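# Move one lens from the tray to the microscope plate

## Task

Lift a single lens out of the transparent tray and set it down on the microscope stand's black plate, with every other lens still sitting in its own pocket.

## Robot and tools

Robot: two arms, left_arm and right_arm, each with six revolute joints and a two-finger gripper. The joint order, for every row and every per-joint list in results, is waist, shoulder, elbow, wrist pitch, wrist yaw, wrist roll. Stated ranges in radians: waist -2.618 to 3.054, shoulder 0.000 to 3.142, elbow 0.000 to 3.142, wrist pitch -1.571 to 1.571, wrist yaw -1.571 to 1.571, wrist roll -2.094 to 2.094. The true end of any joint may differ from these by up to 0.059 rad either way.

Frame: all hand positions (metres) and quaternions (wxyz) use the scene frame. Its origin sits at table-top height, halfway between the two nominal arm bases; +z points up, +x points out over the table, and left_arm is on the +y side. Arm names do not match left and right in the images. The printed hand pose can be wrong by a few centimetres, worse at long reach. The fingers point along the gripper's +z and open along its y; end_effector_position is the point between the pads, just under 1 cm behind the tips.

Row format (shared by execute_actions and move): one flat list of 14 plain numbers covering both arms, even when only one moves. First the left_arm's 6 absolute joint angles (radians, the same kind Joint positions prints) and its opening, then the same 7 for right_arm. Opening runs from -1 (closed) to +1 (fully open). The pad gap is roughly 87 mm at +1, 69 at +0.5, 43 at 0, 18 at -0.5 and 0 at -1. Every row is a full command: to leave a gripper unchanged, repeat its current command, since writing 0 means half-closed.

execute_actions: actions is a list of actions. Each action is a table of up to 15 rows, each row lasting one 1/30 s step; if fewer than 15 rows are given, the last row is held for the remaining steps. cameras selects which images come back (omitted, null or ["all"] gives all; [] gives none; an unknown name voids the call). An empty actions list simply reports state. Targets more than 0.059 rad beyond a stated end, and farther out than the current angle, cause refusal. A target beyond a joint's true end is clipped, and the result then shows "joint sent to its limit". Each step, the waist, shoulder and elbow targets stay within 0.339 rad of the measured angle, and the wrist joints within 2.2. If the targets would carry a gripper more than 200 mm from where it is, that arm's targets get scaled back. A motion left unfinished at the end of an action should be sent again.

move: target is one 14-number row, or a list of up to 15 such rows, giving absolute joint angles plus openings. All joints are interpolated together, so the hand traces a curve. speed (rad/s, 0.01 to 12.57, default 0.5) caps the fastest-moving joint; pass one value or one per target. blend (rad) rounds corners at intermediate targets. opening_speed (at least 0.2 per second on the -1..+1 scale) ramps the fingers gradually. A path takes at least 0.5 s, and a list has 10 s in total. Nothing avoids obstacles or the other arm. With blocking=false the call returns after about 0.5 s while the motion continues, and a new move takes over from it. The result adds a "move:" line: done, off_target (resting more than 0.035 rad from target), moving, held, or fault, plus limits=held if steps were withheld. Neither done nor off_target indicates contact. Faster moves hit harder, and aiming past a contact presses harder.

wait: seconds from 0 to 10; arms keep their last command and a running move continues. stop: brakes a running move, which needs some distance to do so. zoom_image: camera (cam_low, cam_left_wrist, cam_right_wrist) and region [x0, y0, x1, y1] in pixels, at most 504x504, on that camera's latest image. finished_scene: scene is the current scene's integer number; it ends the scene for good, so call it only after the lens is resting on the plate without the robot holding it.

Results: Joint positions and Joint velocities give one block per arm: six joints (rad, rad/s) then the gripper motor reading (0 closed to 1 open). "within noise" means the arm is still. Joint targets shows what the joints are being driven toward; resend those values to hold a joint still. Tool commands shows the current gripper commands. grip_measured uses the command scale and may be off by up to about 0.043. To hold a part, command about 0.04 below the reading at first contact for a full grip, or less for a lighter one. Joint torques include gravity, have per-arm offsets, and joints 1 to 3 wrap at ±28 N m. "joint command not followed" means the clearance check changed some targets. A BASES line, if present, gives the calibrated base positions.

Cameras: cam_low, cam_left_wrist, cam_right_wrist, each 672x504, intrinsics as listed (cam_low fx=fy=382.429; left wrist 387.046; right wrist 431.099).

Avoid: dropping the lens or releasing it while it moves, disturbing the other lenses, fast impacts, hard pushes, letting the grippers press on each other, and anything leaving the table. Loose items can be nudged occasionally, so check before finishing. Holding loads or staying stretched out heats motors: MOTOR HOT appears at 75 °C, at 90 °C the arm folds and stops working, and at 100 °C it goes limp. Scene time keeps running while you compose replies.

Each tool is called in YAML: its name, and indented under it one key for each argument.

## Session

execute_actions:
  actions: []

zoom_image:
  camera: "cam_low"
  region: [310, 220, 490, 350]

Scene clock: 0.00 s.
left_arm: end_effector_position=(+0.3494, +0.2789, +0.0618) grip_measured=+1.000 end_effector_quat_wxyz=(+0.571, -0.081, +0.815, +0.057) | right_arm: end_effector_position=(+0.3242, -0.3404, +0.3854) grip_measured=+0.996 end_effector_quat_wxyz=(+0.702, -0.003, +0.712, +0.003)
Joint positions: left_arm=[0.026 1.557 0.322 0.882 -0.134 -0.049 1] | right_arm=[0.003 1.038 1.024 0 -0.015 0 0.998]
Joint velocities: within noise
Joint torques (N m): no reading
Heat: left arm: 25 °C; right arm: 22 °C.
Joint targets: left_arm=[0.026 1.548 0.331 0.892 -0.134 -0.049] | right_arm=[0.003 1.032 1.042 0.019 -0.015 0.000]
Tool commands: left_gripper/opening=+1.0 right_gripper/opening=+1.0

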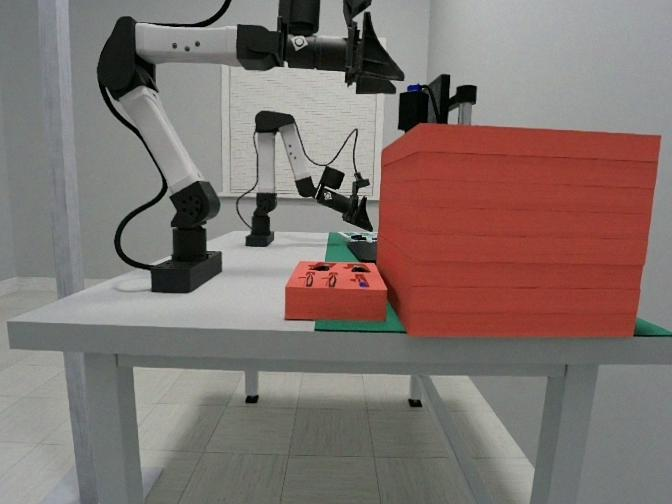

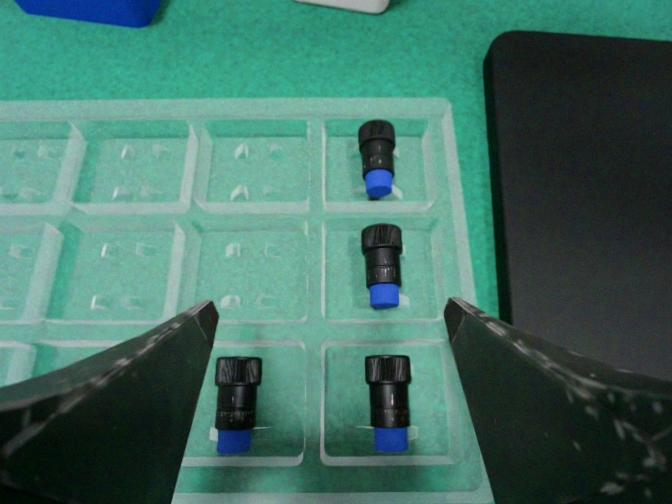

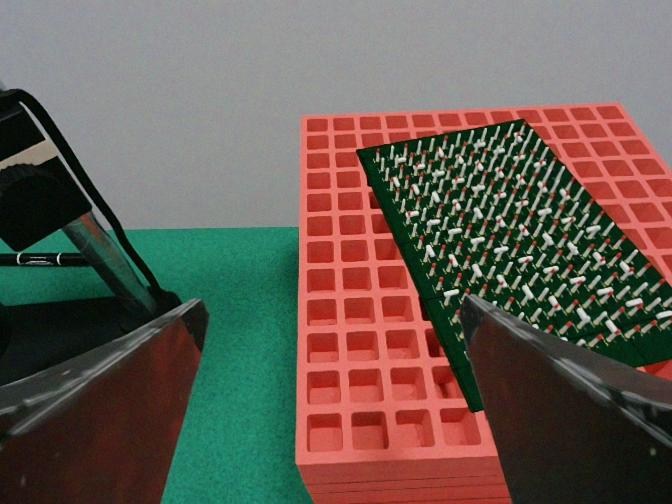

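Scaled by 2.800 from the camera's 672x504 image, which has a finer 960x720 frame.

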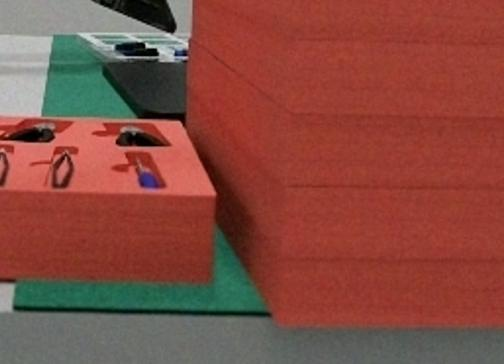

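move:
  target:
    - [0.026, 1.2, 0.7, 0.2, -0.07, -0.02, 0.3, 0.003, 1.032, 1.042, 0.019, -0.015, 0.0, 1]
    - [0.057, 1.971, 1.72, -1.298, 0.0, -0.125, -0.1, 0.003, 1.032, 1.042, 0.019, -0.015, 0.0, 1]
  speed: [0.8, 0.9]
  blend: 0.2
  opening_speed: 0.6

zoom_image:
  camera: "cam_left_wrist"
  region: [168, 150, 504, 402]

Scene clock: 10.47 s.
left_arm: end_effector_position=(+0.3134, +0.2601, +0.1209) grip_measured=-0.100 end_effector_quat_wxyz=(+0.007, -0.098, +0.995, +0.004) | right_arm: end_effector_position=(+0.3242, -0.3404, +0.3854) grip_measured=+0.996 end_effector_quat_wxyz=(+0.702, -0.003, +0.712, +0.003)
Joint positions: left_arm=[0.051 1.964 1.696 -1.289 -0.008 -0.117 0.45] | right_arm=[0.003 1.038 1.024 0 -0.015 0 0.998]
Joint velocities: within noise
Joint torques (N m): left_arm=[0.66 -7.72 7.46 0.28 0.16 -0.06] | right_arm=[0.27 -2.89 7.91 2.18 -0.07 0.14]
Heat: left arm: 25 °C; right arm: 23 °C.
Joint targets: left_arm=[0.057 1.971 1.720 -1.298 0.000 -0.125] | right_arm=[0.003 1.032 1.042 0.019 -0.015 0.000]
move: done

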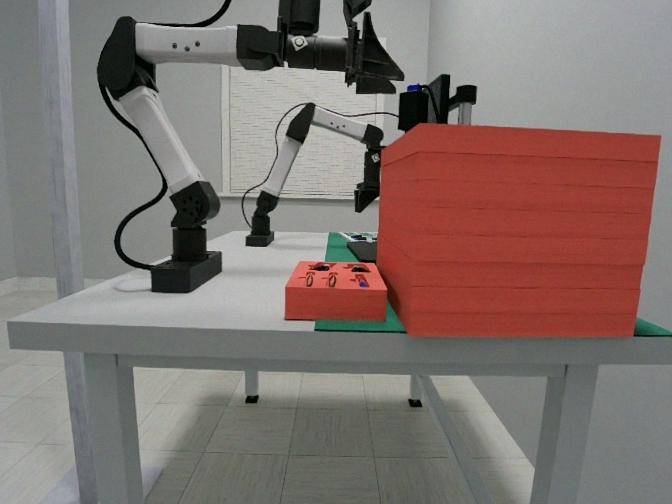

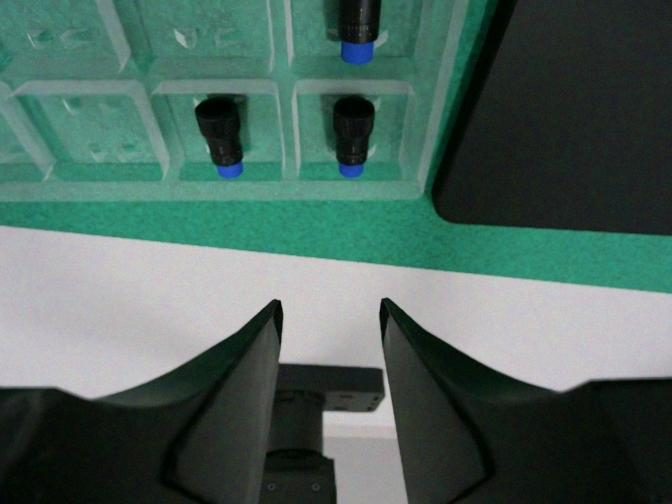

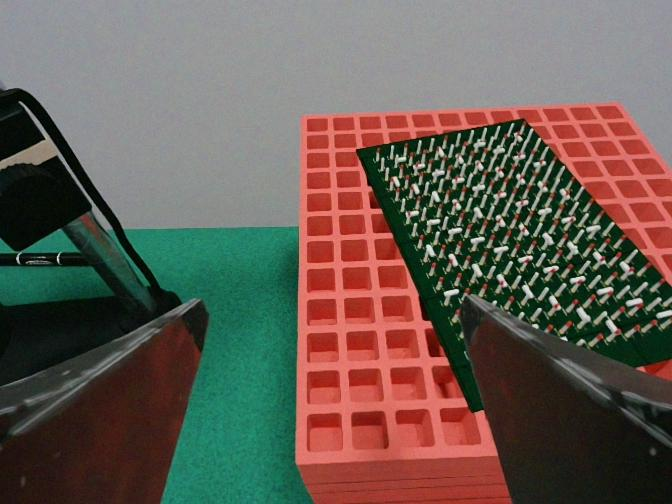

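Scaled by 1.500 from the camera's 672x504 image, which has a finer 960x720 frame.

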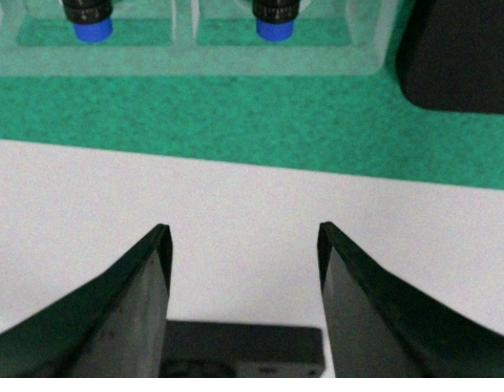

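move:
  target: [0.0305, 2.053, 1.58, -1.085, 0.0, -0.15, -0.1, 0.003, 1.032, 1.042, 0.019, -0.015, 0.0, 1]
  speed: 0.5
  cameras: ["cam_left_wrist"]

zoom_image:
  camera: "cam_left_wrist"
  region: [168, 120, 504, 372]

Scene clock: 13.77 s.
left_arm: end_effector_position=(+0.3240, +0.2542, +0.0603) grip_measured=-0.100 end_effector_quat_wxyz=(-0.001, -0.102, +0.995, +0.003) | right_arm: end_effector_position=(+0.3242, -0.3404, +0.3854) grip_measured=+0.996 end_effector_quat_wxyz=(+0.702, -0.003, +0.712, +0.003)
Joint positions: left_arm=[0.035 2.052 1.579 -1.101 -0.007 -0.142 0.45] | right_arm=[0.003 1.038 1.024 0 -0.015 0 0.998]
Joint velocities: within noise
Joint torques (N m): left_arm=[-0.18 -8.77 5.29 0.52 0.14 -0.07] | right_arm=[0.39 -3.02 7.91 2.18 -0.07 0.14]
Heat: left arm: 26 °C; right arm: 24 °C.
Joint targets: left_arm=[0.030 2.053 1.580 -1.085 0.000 -0.150] | right_arm=[0.003 1.032 1.042 0.019 -0.015 0.000]
move: done
Images, in order (width x height): cam_left_wrist 672x504.

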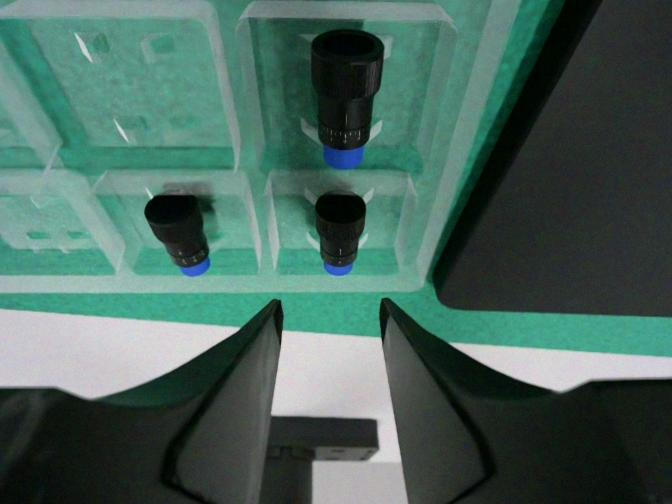

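Scaled by 1.500 from the camera's 672x504 image, which has a finer 960x720 frame.

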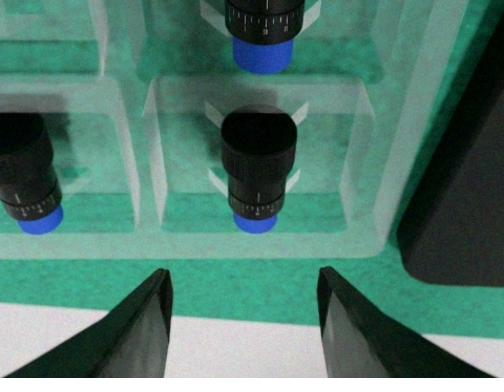

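move:
  target: [0.018, 2.060, 1.526, -1.020, 0.0, -0.16, -0.2, 0.003, 1.032, 1.042, 0.019, -0.015, 0.0, 1]
  speed: 0.3
  cameras: ["cam_left_wrist"]

zoom_image:
  camera: "cam_left_wrist"
  region: [168, 150, 504, 402]

Scene clock: 16.23 s.
left_arm: end_effector_position=(+0.3245, +0.2498, +0.0474) grip_measured=-0.200 end_effector_quat_wxyz=(+0.006, -0.102, +0.995, +0.003) | right_arm: end_effector_position=(+0.3242, -0.3404, +0.3854) grip_measured=+0.996 end_effector_quat_wxyz=(+0.702, -0.003, +0.712, +0.003)
Joint positions: left_arm=[0.023 2.052 1.528 -1.036 -0.007 -0.152 0.4] | right_arm=[0.003 1.038 1.024 0 -0.015 0 0.998]
Joint velocities: within noise
Joint torques (N m): left_arm=[-0.24 -8.14 4.93 0.55 0.14 -0.06] | right_arm=[0.16 -2.93 7.95 2.14 -0.07 0.14]
Heat: left arm: 26 °C; right arm: 24 °C.
Joint targets: left_arm=[0.018 2.060 1.526 -1.020 0.000 -0.160] | right_arm=[0.003 1.032 1.042 0.019 -0.015 0.000]
move: done
Images, in order (width x height): cam_left_wrist 672x504.

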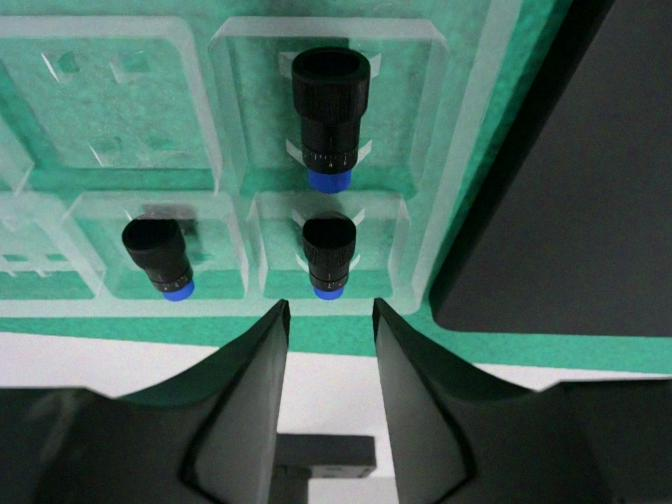

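Scaled by 1.500 from the camera's 672x504 image, which has a finer 960x720 frame.

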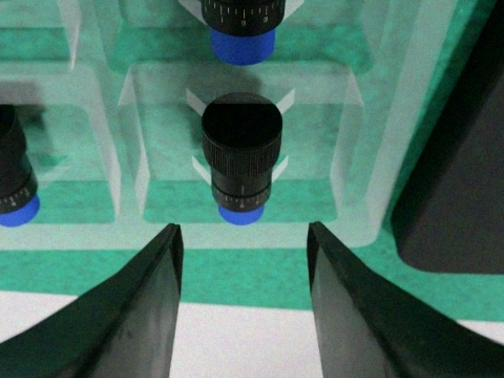

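move:
  target: [0.020, 2.096, 1.510, -0.974, 0.0, -0.16, -0.25, 0.003, 1.032, 1.042, 0.019, -0.015, 0.0, 1]
  speed: 0.15
  cameras: ["cam_left_wrist"]

zoom_image:
  camera: "cam_left_wrist"
  region: [168, 180, 504, 432]

Scene clock: 19.90 s.
left_arm: end_effector_position=(+0.3272, +0.2500, +0.0307) grip_measured=-0.250 end_effector_quat_wxyz=(+0.003, -0.102, +0.995, +0.003) | right_arm: end_effector_position=(+0.3242, -0.3404, +0.3854) grip_measured=+0.996 end_effector_quat_wxyz=(+0.702, -0.003, +0.712, +0.003)
Joint positions: left_arm=[0.023 2.088 1.512 -0.99 -0.007 -0.152 0.375] | right_arm=[0.003 1.038 1.024 0 -0.015 0 0.998]
Joint velocities: within noise
Joint torques (N m): left_arm=[-0.08 -8.29 4.89 0.54 0.15 -0.06] | right_arm=[0.36 -2.96 8.03 2.14 -0.06 0.15]
Heat: left arm: 27 °C; right arm: 25 °C.
Joint targets: left_arm=[0.020 2.096 1.510 -0.974 0.000 -0.160] | right_arm=[0.003 1.032 1.042 0.019 -0.015 0.000]
move: done
Images, in order (width x height): cam_left_wrist 672x504.

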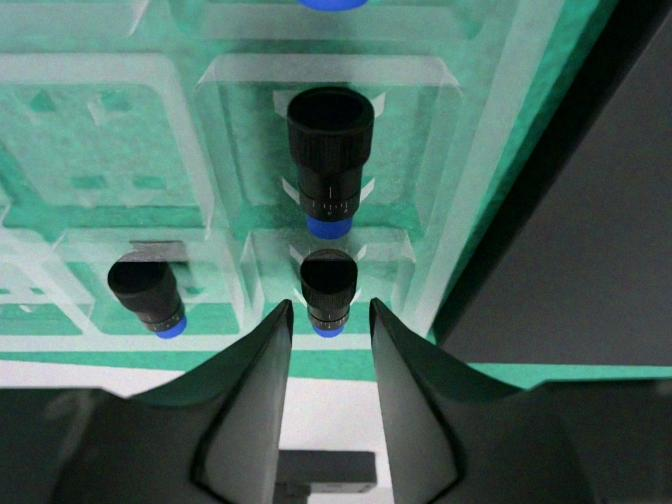

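Scaled by 1.500 from the camera's 672x504 image, which has a finer 960x720 frame.

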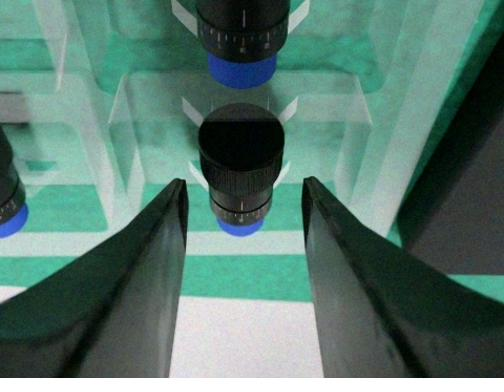

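move:
  target:
    - [0.027, 2.115, 1.512, -0.962, 0.0, -0.16, -0.25, 0.003, 1.032, 1.042, 0.019, -0.015, 0.0, 1]
    - [0.027, 2.115, 1.512, -0.962, 0.0, -0.16, -0.45, 0.003, 1.032, 1.042, 0.019, -0.015, 0.0, 1]
  speed: 0.1
  opening_speed: 0.5
  cameras: ["cam_left_wrist"]

zoom_image:
  camera: "cam_left_wrist"
  region: [168, 180, 504, 432]

Scene clock: 22.43 s.
left_arm: end_effector_position=(+0.3284, +0.2499, +0.0244) grip_measured=-0.449 end_effector_quat_wxyz=(+0.000, -0.102, +0.995, +0.003) | right_arm: end_effector_position=(+0.3242, -0.3404, +0.3854) grip_measured=+0.996 end_effector_quat_wxyz=(+0.702, -0.003, +0.712, +0.003)
Joint positions: left_arm=[0.023 2.105 1.512 -0.978 -0.006 -0.152 0.276] | right_arm=[0.003 1.038 1.024 0 -0.015 0 0.998]
Joint velocities: within noise
Joint torques (N m): left_arm=[0.46 -8.25 5.05 0.53 0.14 -0.06] | right_arm=[0.38 -2.95 7.99 2.18 -0.07 0.15]
Heat: left arm: 27 °C; right arm: 25 °C.
Joint targets: left_arm=[0.027 2.115 1.512 -0.962 0.000 -0.160] | right_arm=[0.003 1.032 1.042 0.019 -0.015 0.000]
move: done
Images, in order (width x height): cam_left_wrist 672x504.

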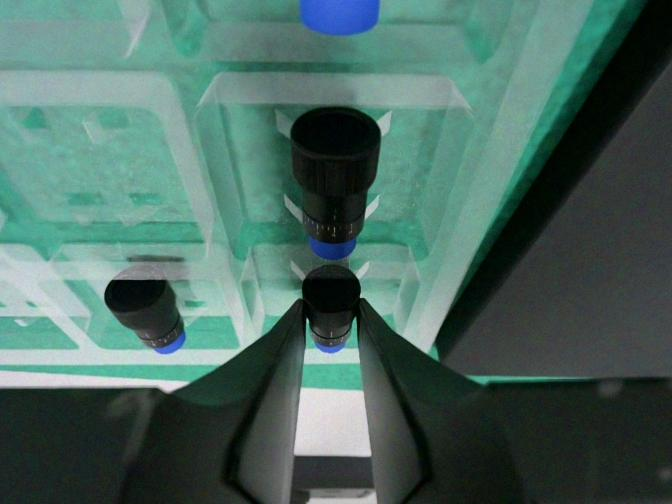

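Scaled by 1.500 from the camera's 672x504 image, which has a finer 960x720 frame.

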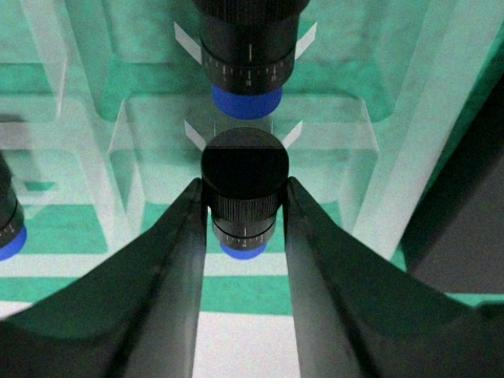

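move:
  target: [0.027, 2.115, 1.512, -0.962, 0.0, -0.16, -0.64, 0.003, 1.032, 1.042, 0.019, -0.015, 0.0, 1]
  opening_speed: 0.3
  cameras: ["cam_left_wrist"]

zoom_image:
  camera: "cam_left_wrist"
  region: [168, 180, 504, 432]

Scene clock: 23.90 s.
left_arm: end_effector_position=(+0.3284, +0.2499, +0.0244) grip_measured=-0.464 end_effector_quat_wxyz=(+0.000, -0.102, +0.995, +0.003) | right_arm: end_effector_position=(+0.3242, -0.3404, +0.3854) grip_measured=+0.996 end_effector_quat_wxyz=(+0.702, -0.003, +0.712, +0.003)
Joint positions: left_arm=[0.023 2.105 1.512 -0.978 -0.006 -0.152 0.268] | right_arm=[0.003 1.038 1.024 0 -0.015 0 0.998]
Joint velocities: within noise
Joint torques (N m): left_arm=[0.44 -8.27 5.03 0.53 0.13 -0.05] | right_arm=[0.39 -2.8 7.98 2.13 -0.05 0.16]
Heat: left arm: 28 °C; right arm: 25 °C.
Joint targets: left_arm=[0.027 2.115 1.512 -0.962 0.000 -0.160] | right_arm=[0.003 1.032 1.042 0.019 -0.015 0.000]
move: done
Images, in order (width x height): cam_left_wrist 672x504.

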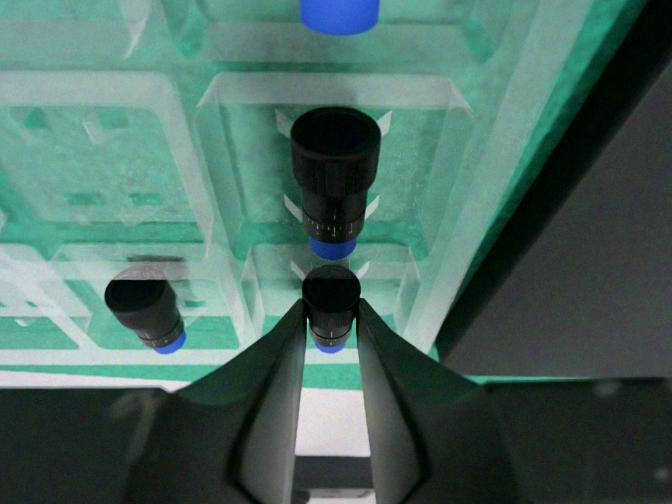

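Scaled by 1.500 from the camera's 672x504 image, which has a finer 960x720 frame.

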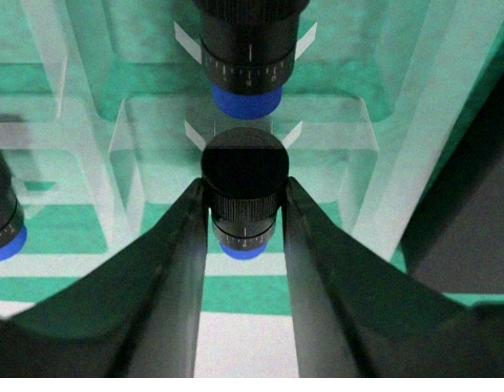

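move:
  target:
    - [0.027, 2.06, 1.53, -1.02, 0.0, -0.16, -0.64, 0.003, 1.032, 1.042, 0.019, -0.015, 0.0, 1]
    - [0.027, 1.94, 1.72, -1.31, 0.0, -0.16, -0.64, 0.003, 1.032, 1.042, 0.019, -0.015, 0.0, 1]
  speed: [0.15, 0.5]
  blend: 0.03
  cameras: ["cam_low", "cam_left_wrist"]

zoom_image:
  camera: "cam_left_wrist"
  region: [220, 200, 460, 400]

Scene clock: 26.37 s.
left_arm: end_effector_position=(+0.3125, +0.2490, +0.1188) grip_measured=-0.464 end_effector_quat_wxyz=(-0.001, -0.102, +0.995, +0.003) | right_arm: end_effector_position=(+0.3242, -0.3404, +0.3854) grip_measured=+0.996 end_effector_quat_wxyz=(+0.702, -0.003, +0.712, +0.003)
Joint positions: left_arm=[0.023 1.974 1.7 -1.299 -0.006 -0.152 0.268] | right_arm=[0.003 1.038 1.024 0 -0.015 0 0.998]
Joint velocities: within noise
Joint torques (N m): left_arm=[0.44 -11.12 7.02 0.23 0.14 -0.06] | right_arm=[0.38 -2.89 7.84 2.17 -0.11 0.15]
Heat: left arm: 29 °C; right arm: 26 °C.
Joint targets: left_arm=[0.027 1.940 1.720 -1.310 0.000 -0.160] | right_arm=[0.003 1.032 1.042 0.019 -0.015 0.000]
move: done; blend cut to 0.029 rad at target 1
Images, in order (width x height): cam_low 672x504, cam_left_wrist 672x504.

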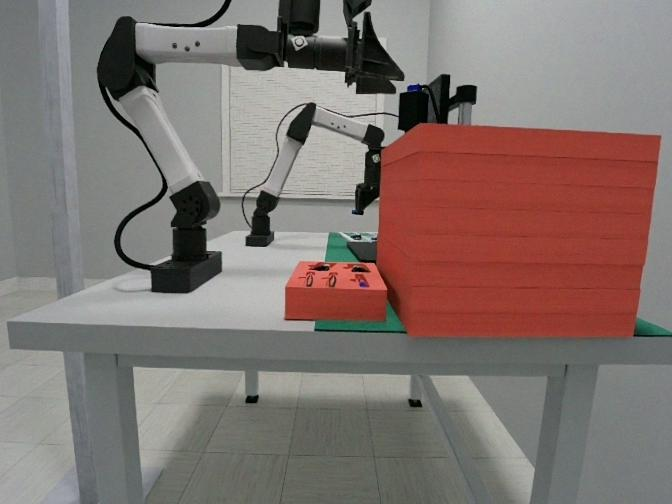

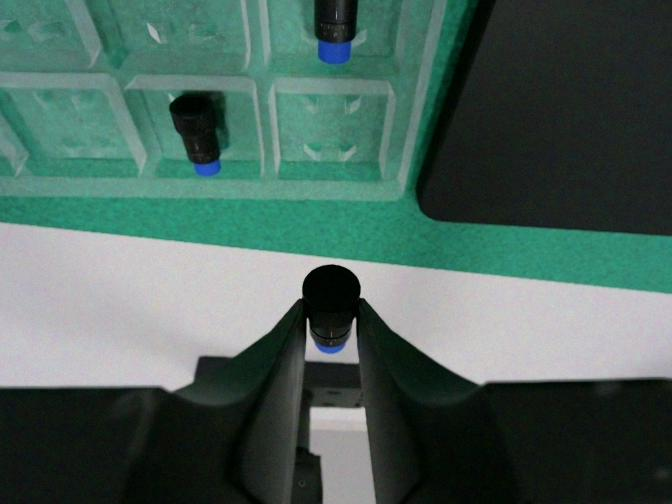

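Scaled by 2.100 from the camera's 672x504 image, which has a finer 960x720 frame.

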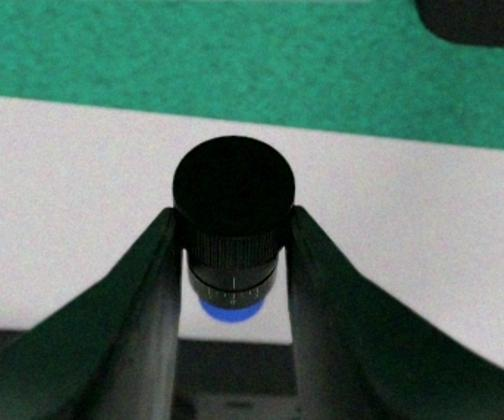

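move:
  target: [-0.08, 1.4, 1.22, -0.3, 0.0, 0.0, -0.64, 0.003, 1.032, 1.042, 0.019, -0.015, 0.0, 1]
  speed: 0.8
  cameras: ["cam_low", "cam_left_wrist"]

Scene clock: 30.70 s.
left_arm: end_effector_position=(+0.4057, +0.2179, +0.2419) grip_measured=-0.463 end_effector_quat_wxyz=(+0.496, +0.014, +0.868, -0.011) | right_arm: end_effector_position=(+0.3242, -0.3404, +0.3854) grip_measured=+0.996 end_effector_quat_wxyz=(+0.702, -0.003, +0.712, +0.003)
Joint positions: left_arm=[-0.075 1.425 1.222 -0.33 -0.006 -0.009 0.268] | right_arm=[0.003 1.038 1.024 0 -0.015 0 0.998]
Joint velocities: within noise
Joint torques (N m): left_arm=[-0.25 -7.1 6.28 2.22 0.14 0.1] | right_arm=[0.35 -2.84 7.79 2.15 -0.07 0.15]
Heat: left arm: 30 °C; right arm: 26 °C.
Joint targets: left_arm=[-0.080 1.400 1.220 -0.300 0.000 0.000] | right_arm=[0.003 1.032 1.042 0.019 -0.015 0.000]
move: done
Images, in order (width x height): cam_low 672x504, cam_left_wrist 672x504.

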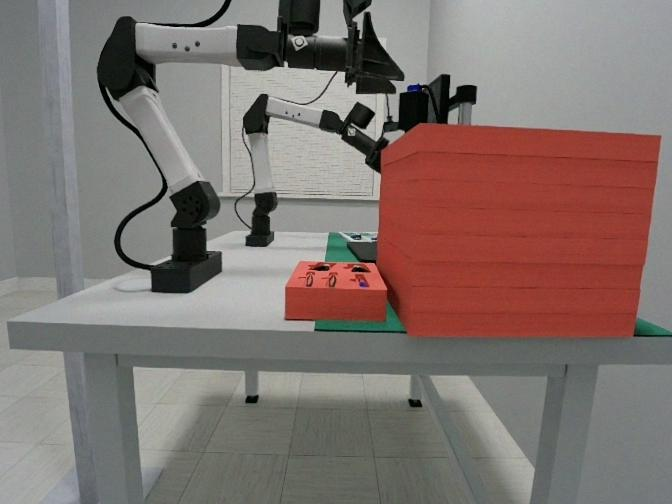

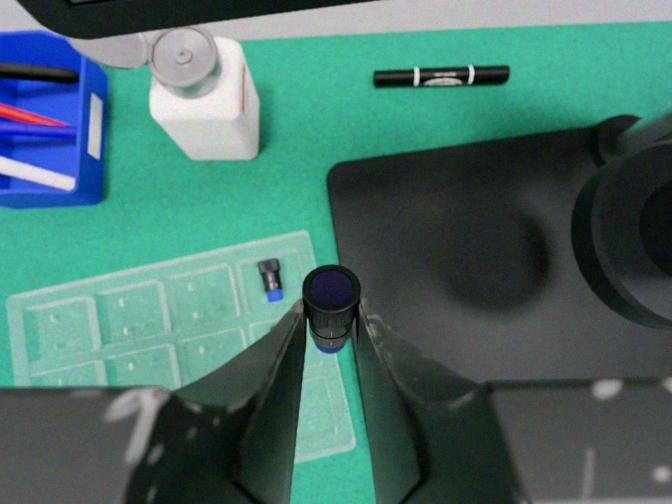

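zoom_image:
  camera: "cam_left_wrist"
  region: [0, 0, 504, 200]

zoom_image:
  camera: "cam_low"
  region: [340, 50, 500, 170]

Scaled by 1.000.

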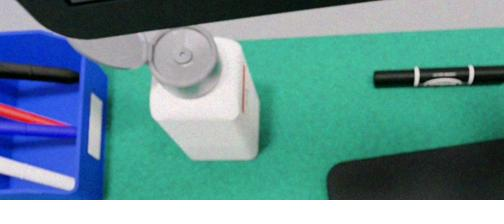

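Scaled by 3.150 from the camera's 672x504 image, which has a finer 960x720 frame.

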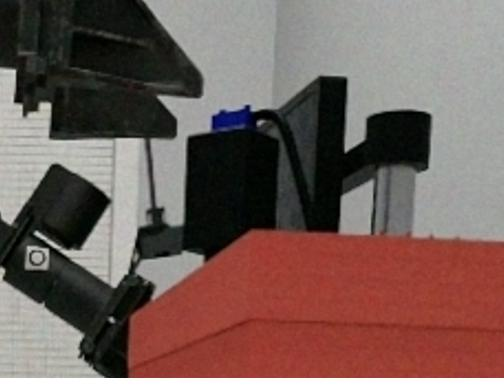

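move:
  target: [-0.293, 2.02, 1.615, -1.150, 0.0, -0.51, -0.64, 0.003, 1.032, 1.042, 0.019, -0.015, 0.0, 1]
  speed: 0.5
  cameras: ["cam_low", "cam_left_wrist"]

zoom_image:
  camera: "cam_low"
  region: [300, 80, 500, 280]

Scene clock: 40.73 s.
left_arm: end_effector_position=(+0.3058, +0.1292, +0.0736) grip_measured=-0.464 end_effector_quat_wxyz=(-0.004, -0.122, +0.993, +0.004) | right_arm: end_effector_position=(+0.3242, -0.3404, +0.3854) grip_measured=+0.996 end_effector_quat_wxyz=(+0.702, -0.003, +0.712, +0.003)
Joint positions: left_arm=[-0.29 2.023 1.589 -1.147 -0.003 -0.506 0.268] | right_arm=[0.003 1.038 1.024 0 -0.015 0 0.998]
Joint velocities: within noise
Joint torques (N m): left_arm=[-0.08 -8.9 7.53 0.3 0.08 -0.01] | right_arm=[0.27 -2.91 7.87 2.16 -0.07 0.16]
Heat: left arm: 30 °C; right arm: 27 °C.
Joint targets: left_arm=[-0.293 2.020 1.615 -1.150 0.000 -0.510] | right_arm=[0.003 1.032 1.042 0.019 -0.015 0.000]
move: done
Images, in order (width x height): cam_low 672x504, cam_left_wrist 672x504.

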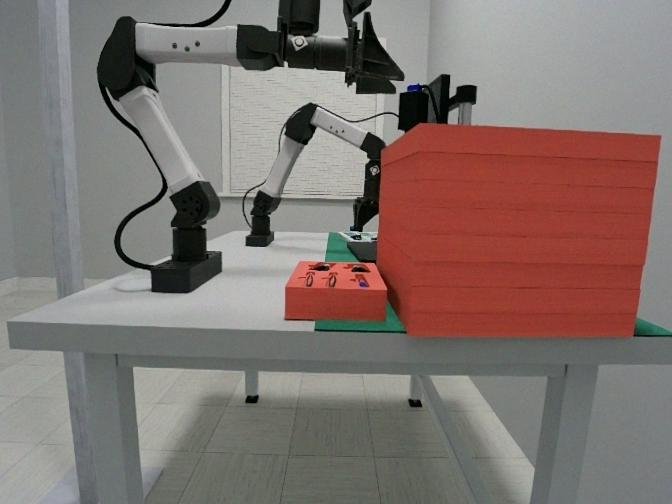

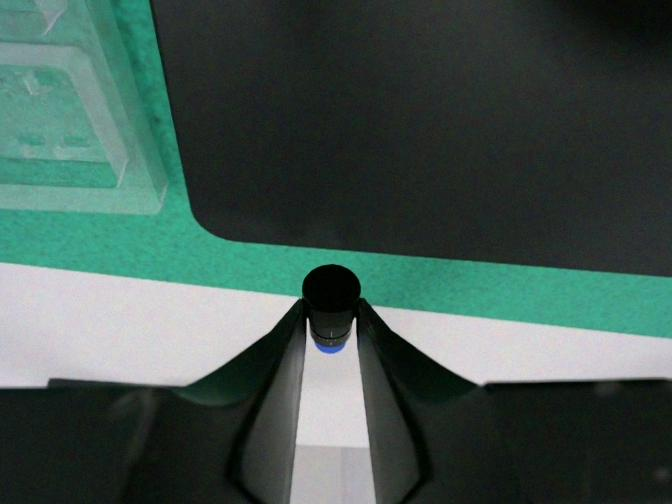

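Scaled by 2.520 from the camera's 672x504 image, which has a finer 960x720 frame.

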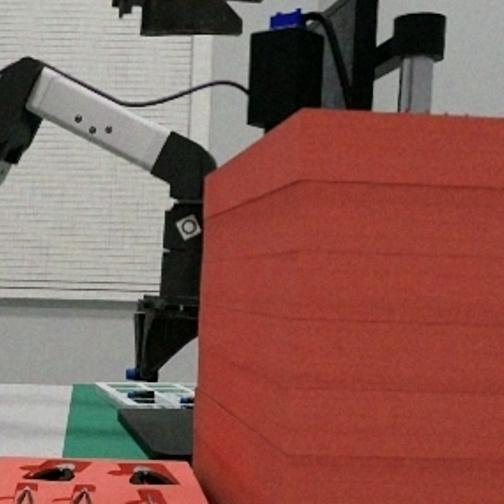

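move:
  target: [-0.266, 2.14, 1.69, -1.09, 0.0, -0.48, -0.64, 0.003, 1.032, 1.042, 0.019, -0.015, 0.0, 1]
  speed: 0.2
  cameras: ["cam_left_wrist"]

zoom_image:
  camera: "cam_left_wrist"
  region: [168, 180, 504, 432]

Scene clock: 43.23 s.
left_arm: end_effector_position=(+0.3310, +0.1294, +0.0510) grip_measured=-0.464 end_effector_quat_wxyz=(-0.003, -0.124, +0.992, +0.002) | right_arm: end_effector_position=(+0.3242, -0.3404, +0.3854) grip_measured=+0.996 end_effector_quat_wxyz=(+0.702, -0.003, +0.712, +0.003)
Joint positions: left_arm=[-0.272 2.132 1.663 -1.109 -0.002 -0.493 0.268] | right_arm=[0.003 1.038 1.024 0 -0.015 0 0.998]
Joint velocities: within noise
Joint torques (N m): left_arm=[0.69 -8.77 7.56 0.53 0.07 0.12] | right_arm=[0.31 -2.89 7.77 2.15 -0.08 0.12]
Heat: left arm: 31 °C; right arm: 28 °C.
Joint targets: left_arm=[-0.266 2.140 1.690 -1.090 0.000 -0.480] | right_arm=[0.003 1.032 1.042 0.019 -0.015 0.000]
move: done
Images, in order (width x height): cam_left_wrist 672x504.

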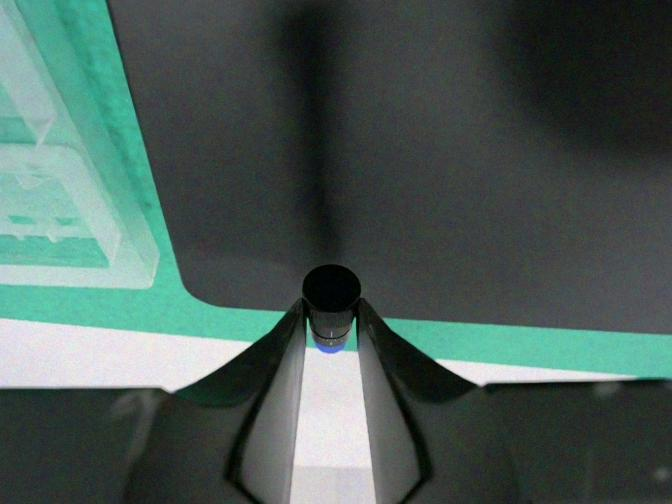

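Scaled by 1.500 from the camera's 672x504 image, which has a finer 960x720 frame.

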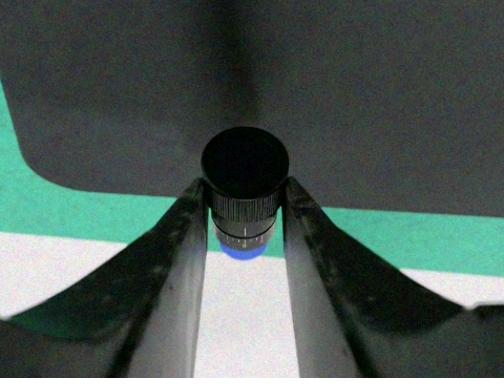

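move:
  target: [-0.266, 2.143, 1.625, -1.047, 0.0, -0.48, -0.64, 0.003, 1.032, 1.042, 0.019, -0.015, 0.0, 1]
  speed: 0.1
  cameras: ["cam_left_wrist"]

zoom_image:
  camera: "cam_left_wrist"
  region: [220, 180, 460, 380]

Scene clock: 47.97 s.
left_arm: end_effector_position=(+0.3304, +0.1296, +0.0417) grip_measured=-0.464 end_effector_quat_wxyz=(+0.000, -0.124, +0.992, +0.001) | right_arm: end_effector_position=(+0.3242, -0.3404, +0.3854) grip_measured=+0.996 end_effector_quat_wxyz=(+0.702, -0.003, +0.712, +0.003)
Joint positions: left_arm=[-0.272 2.132 1.626 -1.065 -0.002 -0.492 0.268] | right_arm=[0.003 1.038 1.024 0 -0.015 0 0.998]
Joint velocities: within noise
Joint torques (N m): left_arm=[0.66 -8.5 5.01 0.54 0.07 0.13] | right_arm=[0.44 -2.93 7.97 2.17 -0.07 0.16]
Heat: left arm: 31 °C; right arm: 28 °C.
Joint targets: left_arm=[-0.266 2.143 1.625 -1.047 0.000 -0.480] | right_arm=[0.003 1.032 1.042 0.019 -0.015 0.000]
move: done
Images, in order (width x height): cam_left_wrist 672x504.

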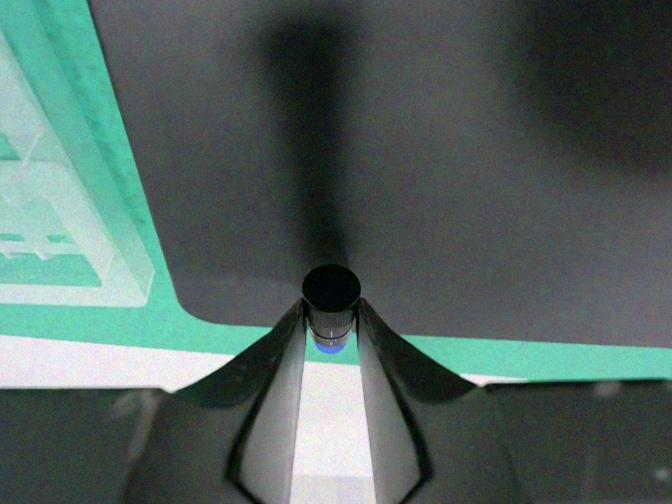

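Scaled by 2.100 from the camera's 672x504 image, which has a finer 960x720 frame.

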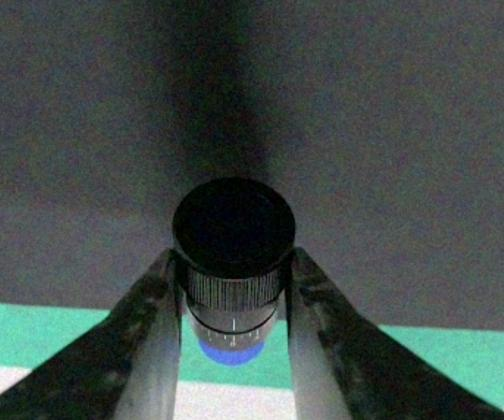

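move:
  target: [-0.264, 2.202, 1.757, -1.09, 0.0, -0.48, -0.64, 0.003, 1.032, 1.042, 0.019, -0.015, 0.0, 1]
  speed: 0.15
  cameras: ["cam_left_wrist"]

Scene clock: 50.37 s.
left_arm: end_effector_position=(+0.3521, +0.1242, +0.0432) grip_measured=-0.464 end_effector_quat_wxyz=(+0.012, -0.124, +0.992, -0.004) | right_arm: end_effector_position=(+0.3242, -0.3404, +0.3854) grip_measured=+0.996 end_effector_quat_wxyz=(+0.702, -0.003, +0.712, +0.003)
Joint positions: left_arm=[-0.272 2.192 1.731 -1.085 -0.002 -0.492 0.268] | right_arm=[0.003 1.038 1.024 0 -0.015 0 0.998]
Joint velocities: within noise
Joint torques (N m): left_arm=[0.83 -9.03 7.49 0.34 0.07 0.13] | right_arm=[0.28 -2.85 7.91 2.16 -0.08 0.16]
Heat: left arm: 31 °C; right arm: 28 °C.
Joint targets: left_arm=[-0.264 2.202 1.757 -1.090 0.000 -0.480] | right_arm=[0.003 1.032 1.042 0.019 -0.015 0.000]
move: done
Images, in order (width x height): cam_left_wrist 672x504.

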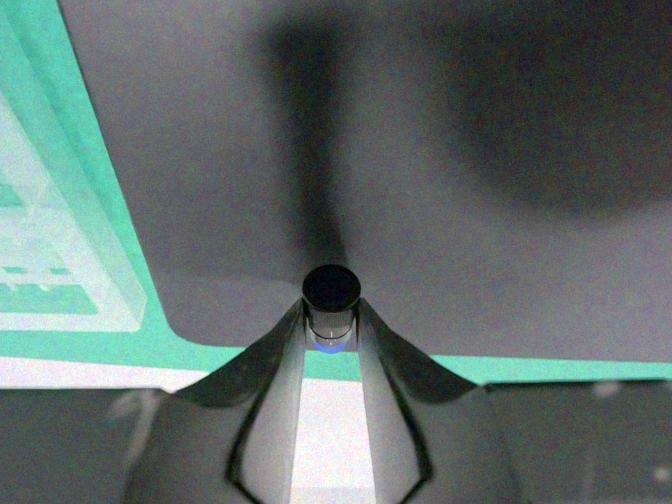

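move:
  target: [-0.264, 2.202, 1.715, -1.10, 0.0, -0.48, -0.64, 0.003, 1.032, 1.042, 0.019, -0.015, 0.0, 1]
  speed: 0.05
  cameras: ["cam_left_wrist"]

zoom_image:
  camera: "cam_left_wrist"
  region: [220, 180, 460, 380]

Scene clock: 52.17 s.
left_arm: end_effector_position=(+0.3452, +0.1259, +0.0403) grip_measured=-0.464 end_effector_quat_wxyz=(+0.001, -0.124, +0.992, +0.001) | right_arm: end_effector_position=(+0.3242, -0.3404, +0.3854) grip_measured=+0.996 end_effector_quat_wxyz=(+0.702, -0.003, +0.712, +0.003)
Joint positions: left_arm=[-0.272 2.192 1.716 -1.095 -0.002 -0.492 0.268] | right_arm=[0.003 1.038 1.024 0 -0.015 0 0.998]
Joint velocities: within noise
Joint torques (N m): left_arm=[0.81 -8.96 5.05 0.28 0.07 0.13] | right_arm=[0.32 -3 7.87 2.17 -0.07 0.14]
Heat: left arm: 32 °C; right arm: 28 °C.
Joint targets: left_arm=[-0.264 2.202 1.715 -1.100 0.000 -0.480] | right_arm=[0.003 1.032 1.042 0.019 -0.015 0.000]
move: done
Images, in order (width x height): cam_left_wrist 672x504.

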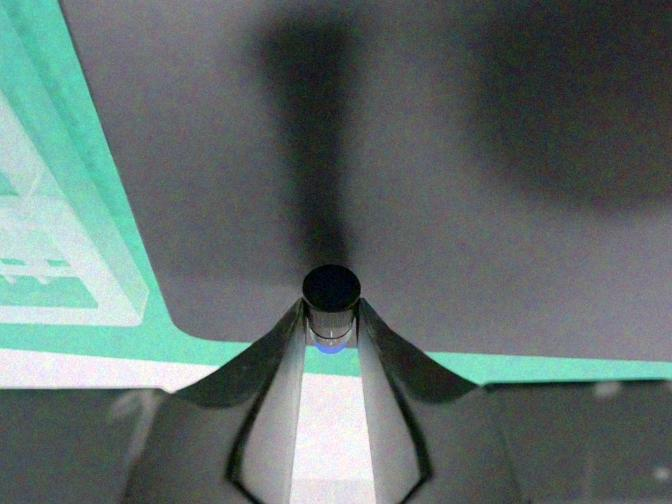

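Scaled by 2.100 from the camera's 672x504 image, which has a finer 960x720 frame.

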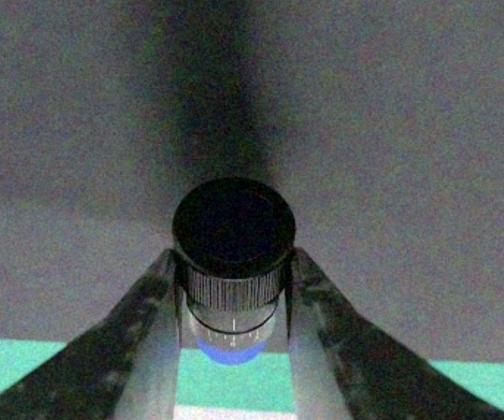

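move:
  target: [-0.264, 2.202, 1.705, -1.083, 0.0, -0.48, -0.64, 0.003, 1.032, 1.042, 0.019, -0.015, 0.0, 1]
  speed: 0.05
  cameras: ["cam_left_wrist"]

move:
  target: [-0.264, 2.202, 1.697, -1.068, 0.0, -0.48, -0.64, 0.003, 1.032, 1.042, 0.019, -0.015, 0.0, 1]
  speed: 0.05
  cameras: ["cam_left_wrist"]

zoom_image:
  camera: "cam_left_wrist"
  region: [220, 180, 460, 380]

Scene clock: 53.60 s.
left_arm: end_effector_position=(+0.3422, +0.1267, +0.0383) grip_measured=-0.464 end_effector_quat_wxyz=(-0.004, -0.124, +0.992, +0.002) | right_arm: end_effector_position=(+0.3242, -0.3404, +0.3854) grip_measured=+0.996 end_effector_quat_wxyz=(+0.702, -0.003, +0.712, +0.003)
Joint positions: left_arm=[-0.272 2.192 1.706 -1.095 -0.002 -0.492 0.268] | right_arm=[0.003 1.038 1.024 0 -0.015 0 0.998]
Joint velocities: within noise
Joint torques (N m): left_arm=[0.81 -8.95 4.98 0.45 0.07 0.13] | right_arm=[0.28 -2.82 8.01 2.14 -0.06 0.13]
Heat: left arm: 32 °C; right arm: 28 °C.
Joint targets: left_arm=[-0.264 2.202 1.705 -1.083 0.000 -0.480] | right_arm=[0.003 1.032 1.042 0.019 -0.015 0.000]
move: done
Images, in order (width x height): cam_left_wrist 672x504.

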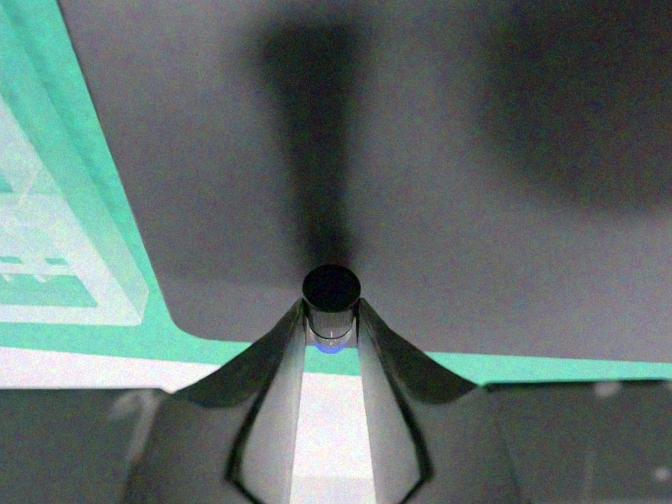

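Scene clock: 54.40 s.
left_arm: end_effector_position=(+0.3421, +0.1267, +0.0364) grip_measured=-0.464 end_effector_quat_wxyz=(-0.003, -0.124, +0.992, +0.002) | right_arm: end_effector_position=(+0.3242, -0.3404, +0.3854) grip_measured=+0.996 end_effector_quat_wxyz=(+0.702, -0.003, +0.712, +0.003)
Joint positions: left_arm=[-0.272 2.192 1.699 -1.085 -0.002 -0.492 0.268] | right_arm=[0.003 1.038 1.024 0 -0.015 0 0.998]
Joint velocities: within noise
Joint torques (N m): left_arm=[0.83 -8.94 4.97 0.52 0.07 0.13] | right_arm=[0.38 -2.91 7.84 2.13 -0.09 0.14]
Heat: left arm: 33 °C; right arm: 28 °C.
Joint targets: left_arm=[-0.264 2.202 1.697 -1.068 0.000 -0.480] | right_arm=[0.003 1.032 1.042 0.019 -0.015 0.000]
move: done
Images, in order (width x height): cam_left_wrist 672x504.

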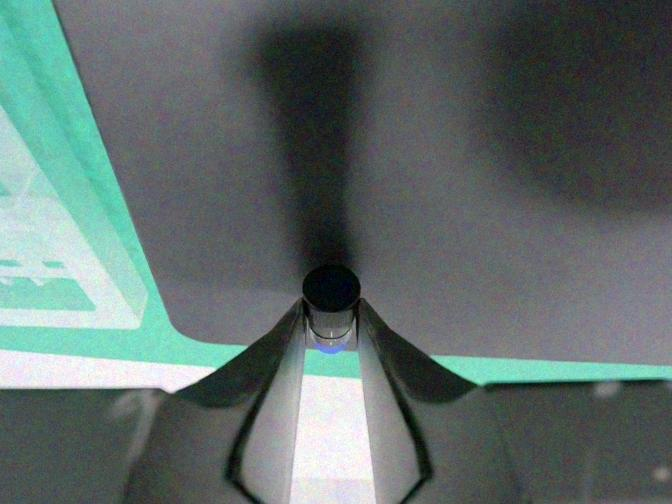

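Scaled by 2.100 from the camera's 672x504 image, which has a finer 960x720 frame.

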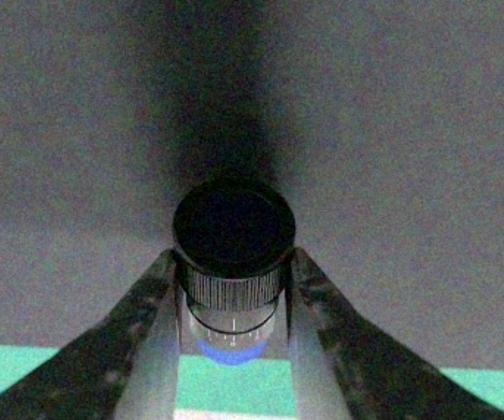

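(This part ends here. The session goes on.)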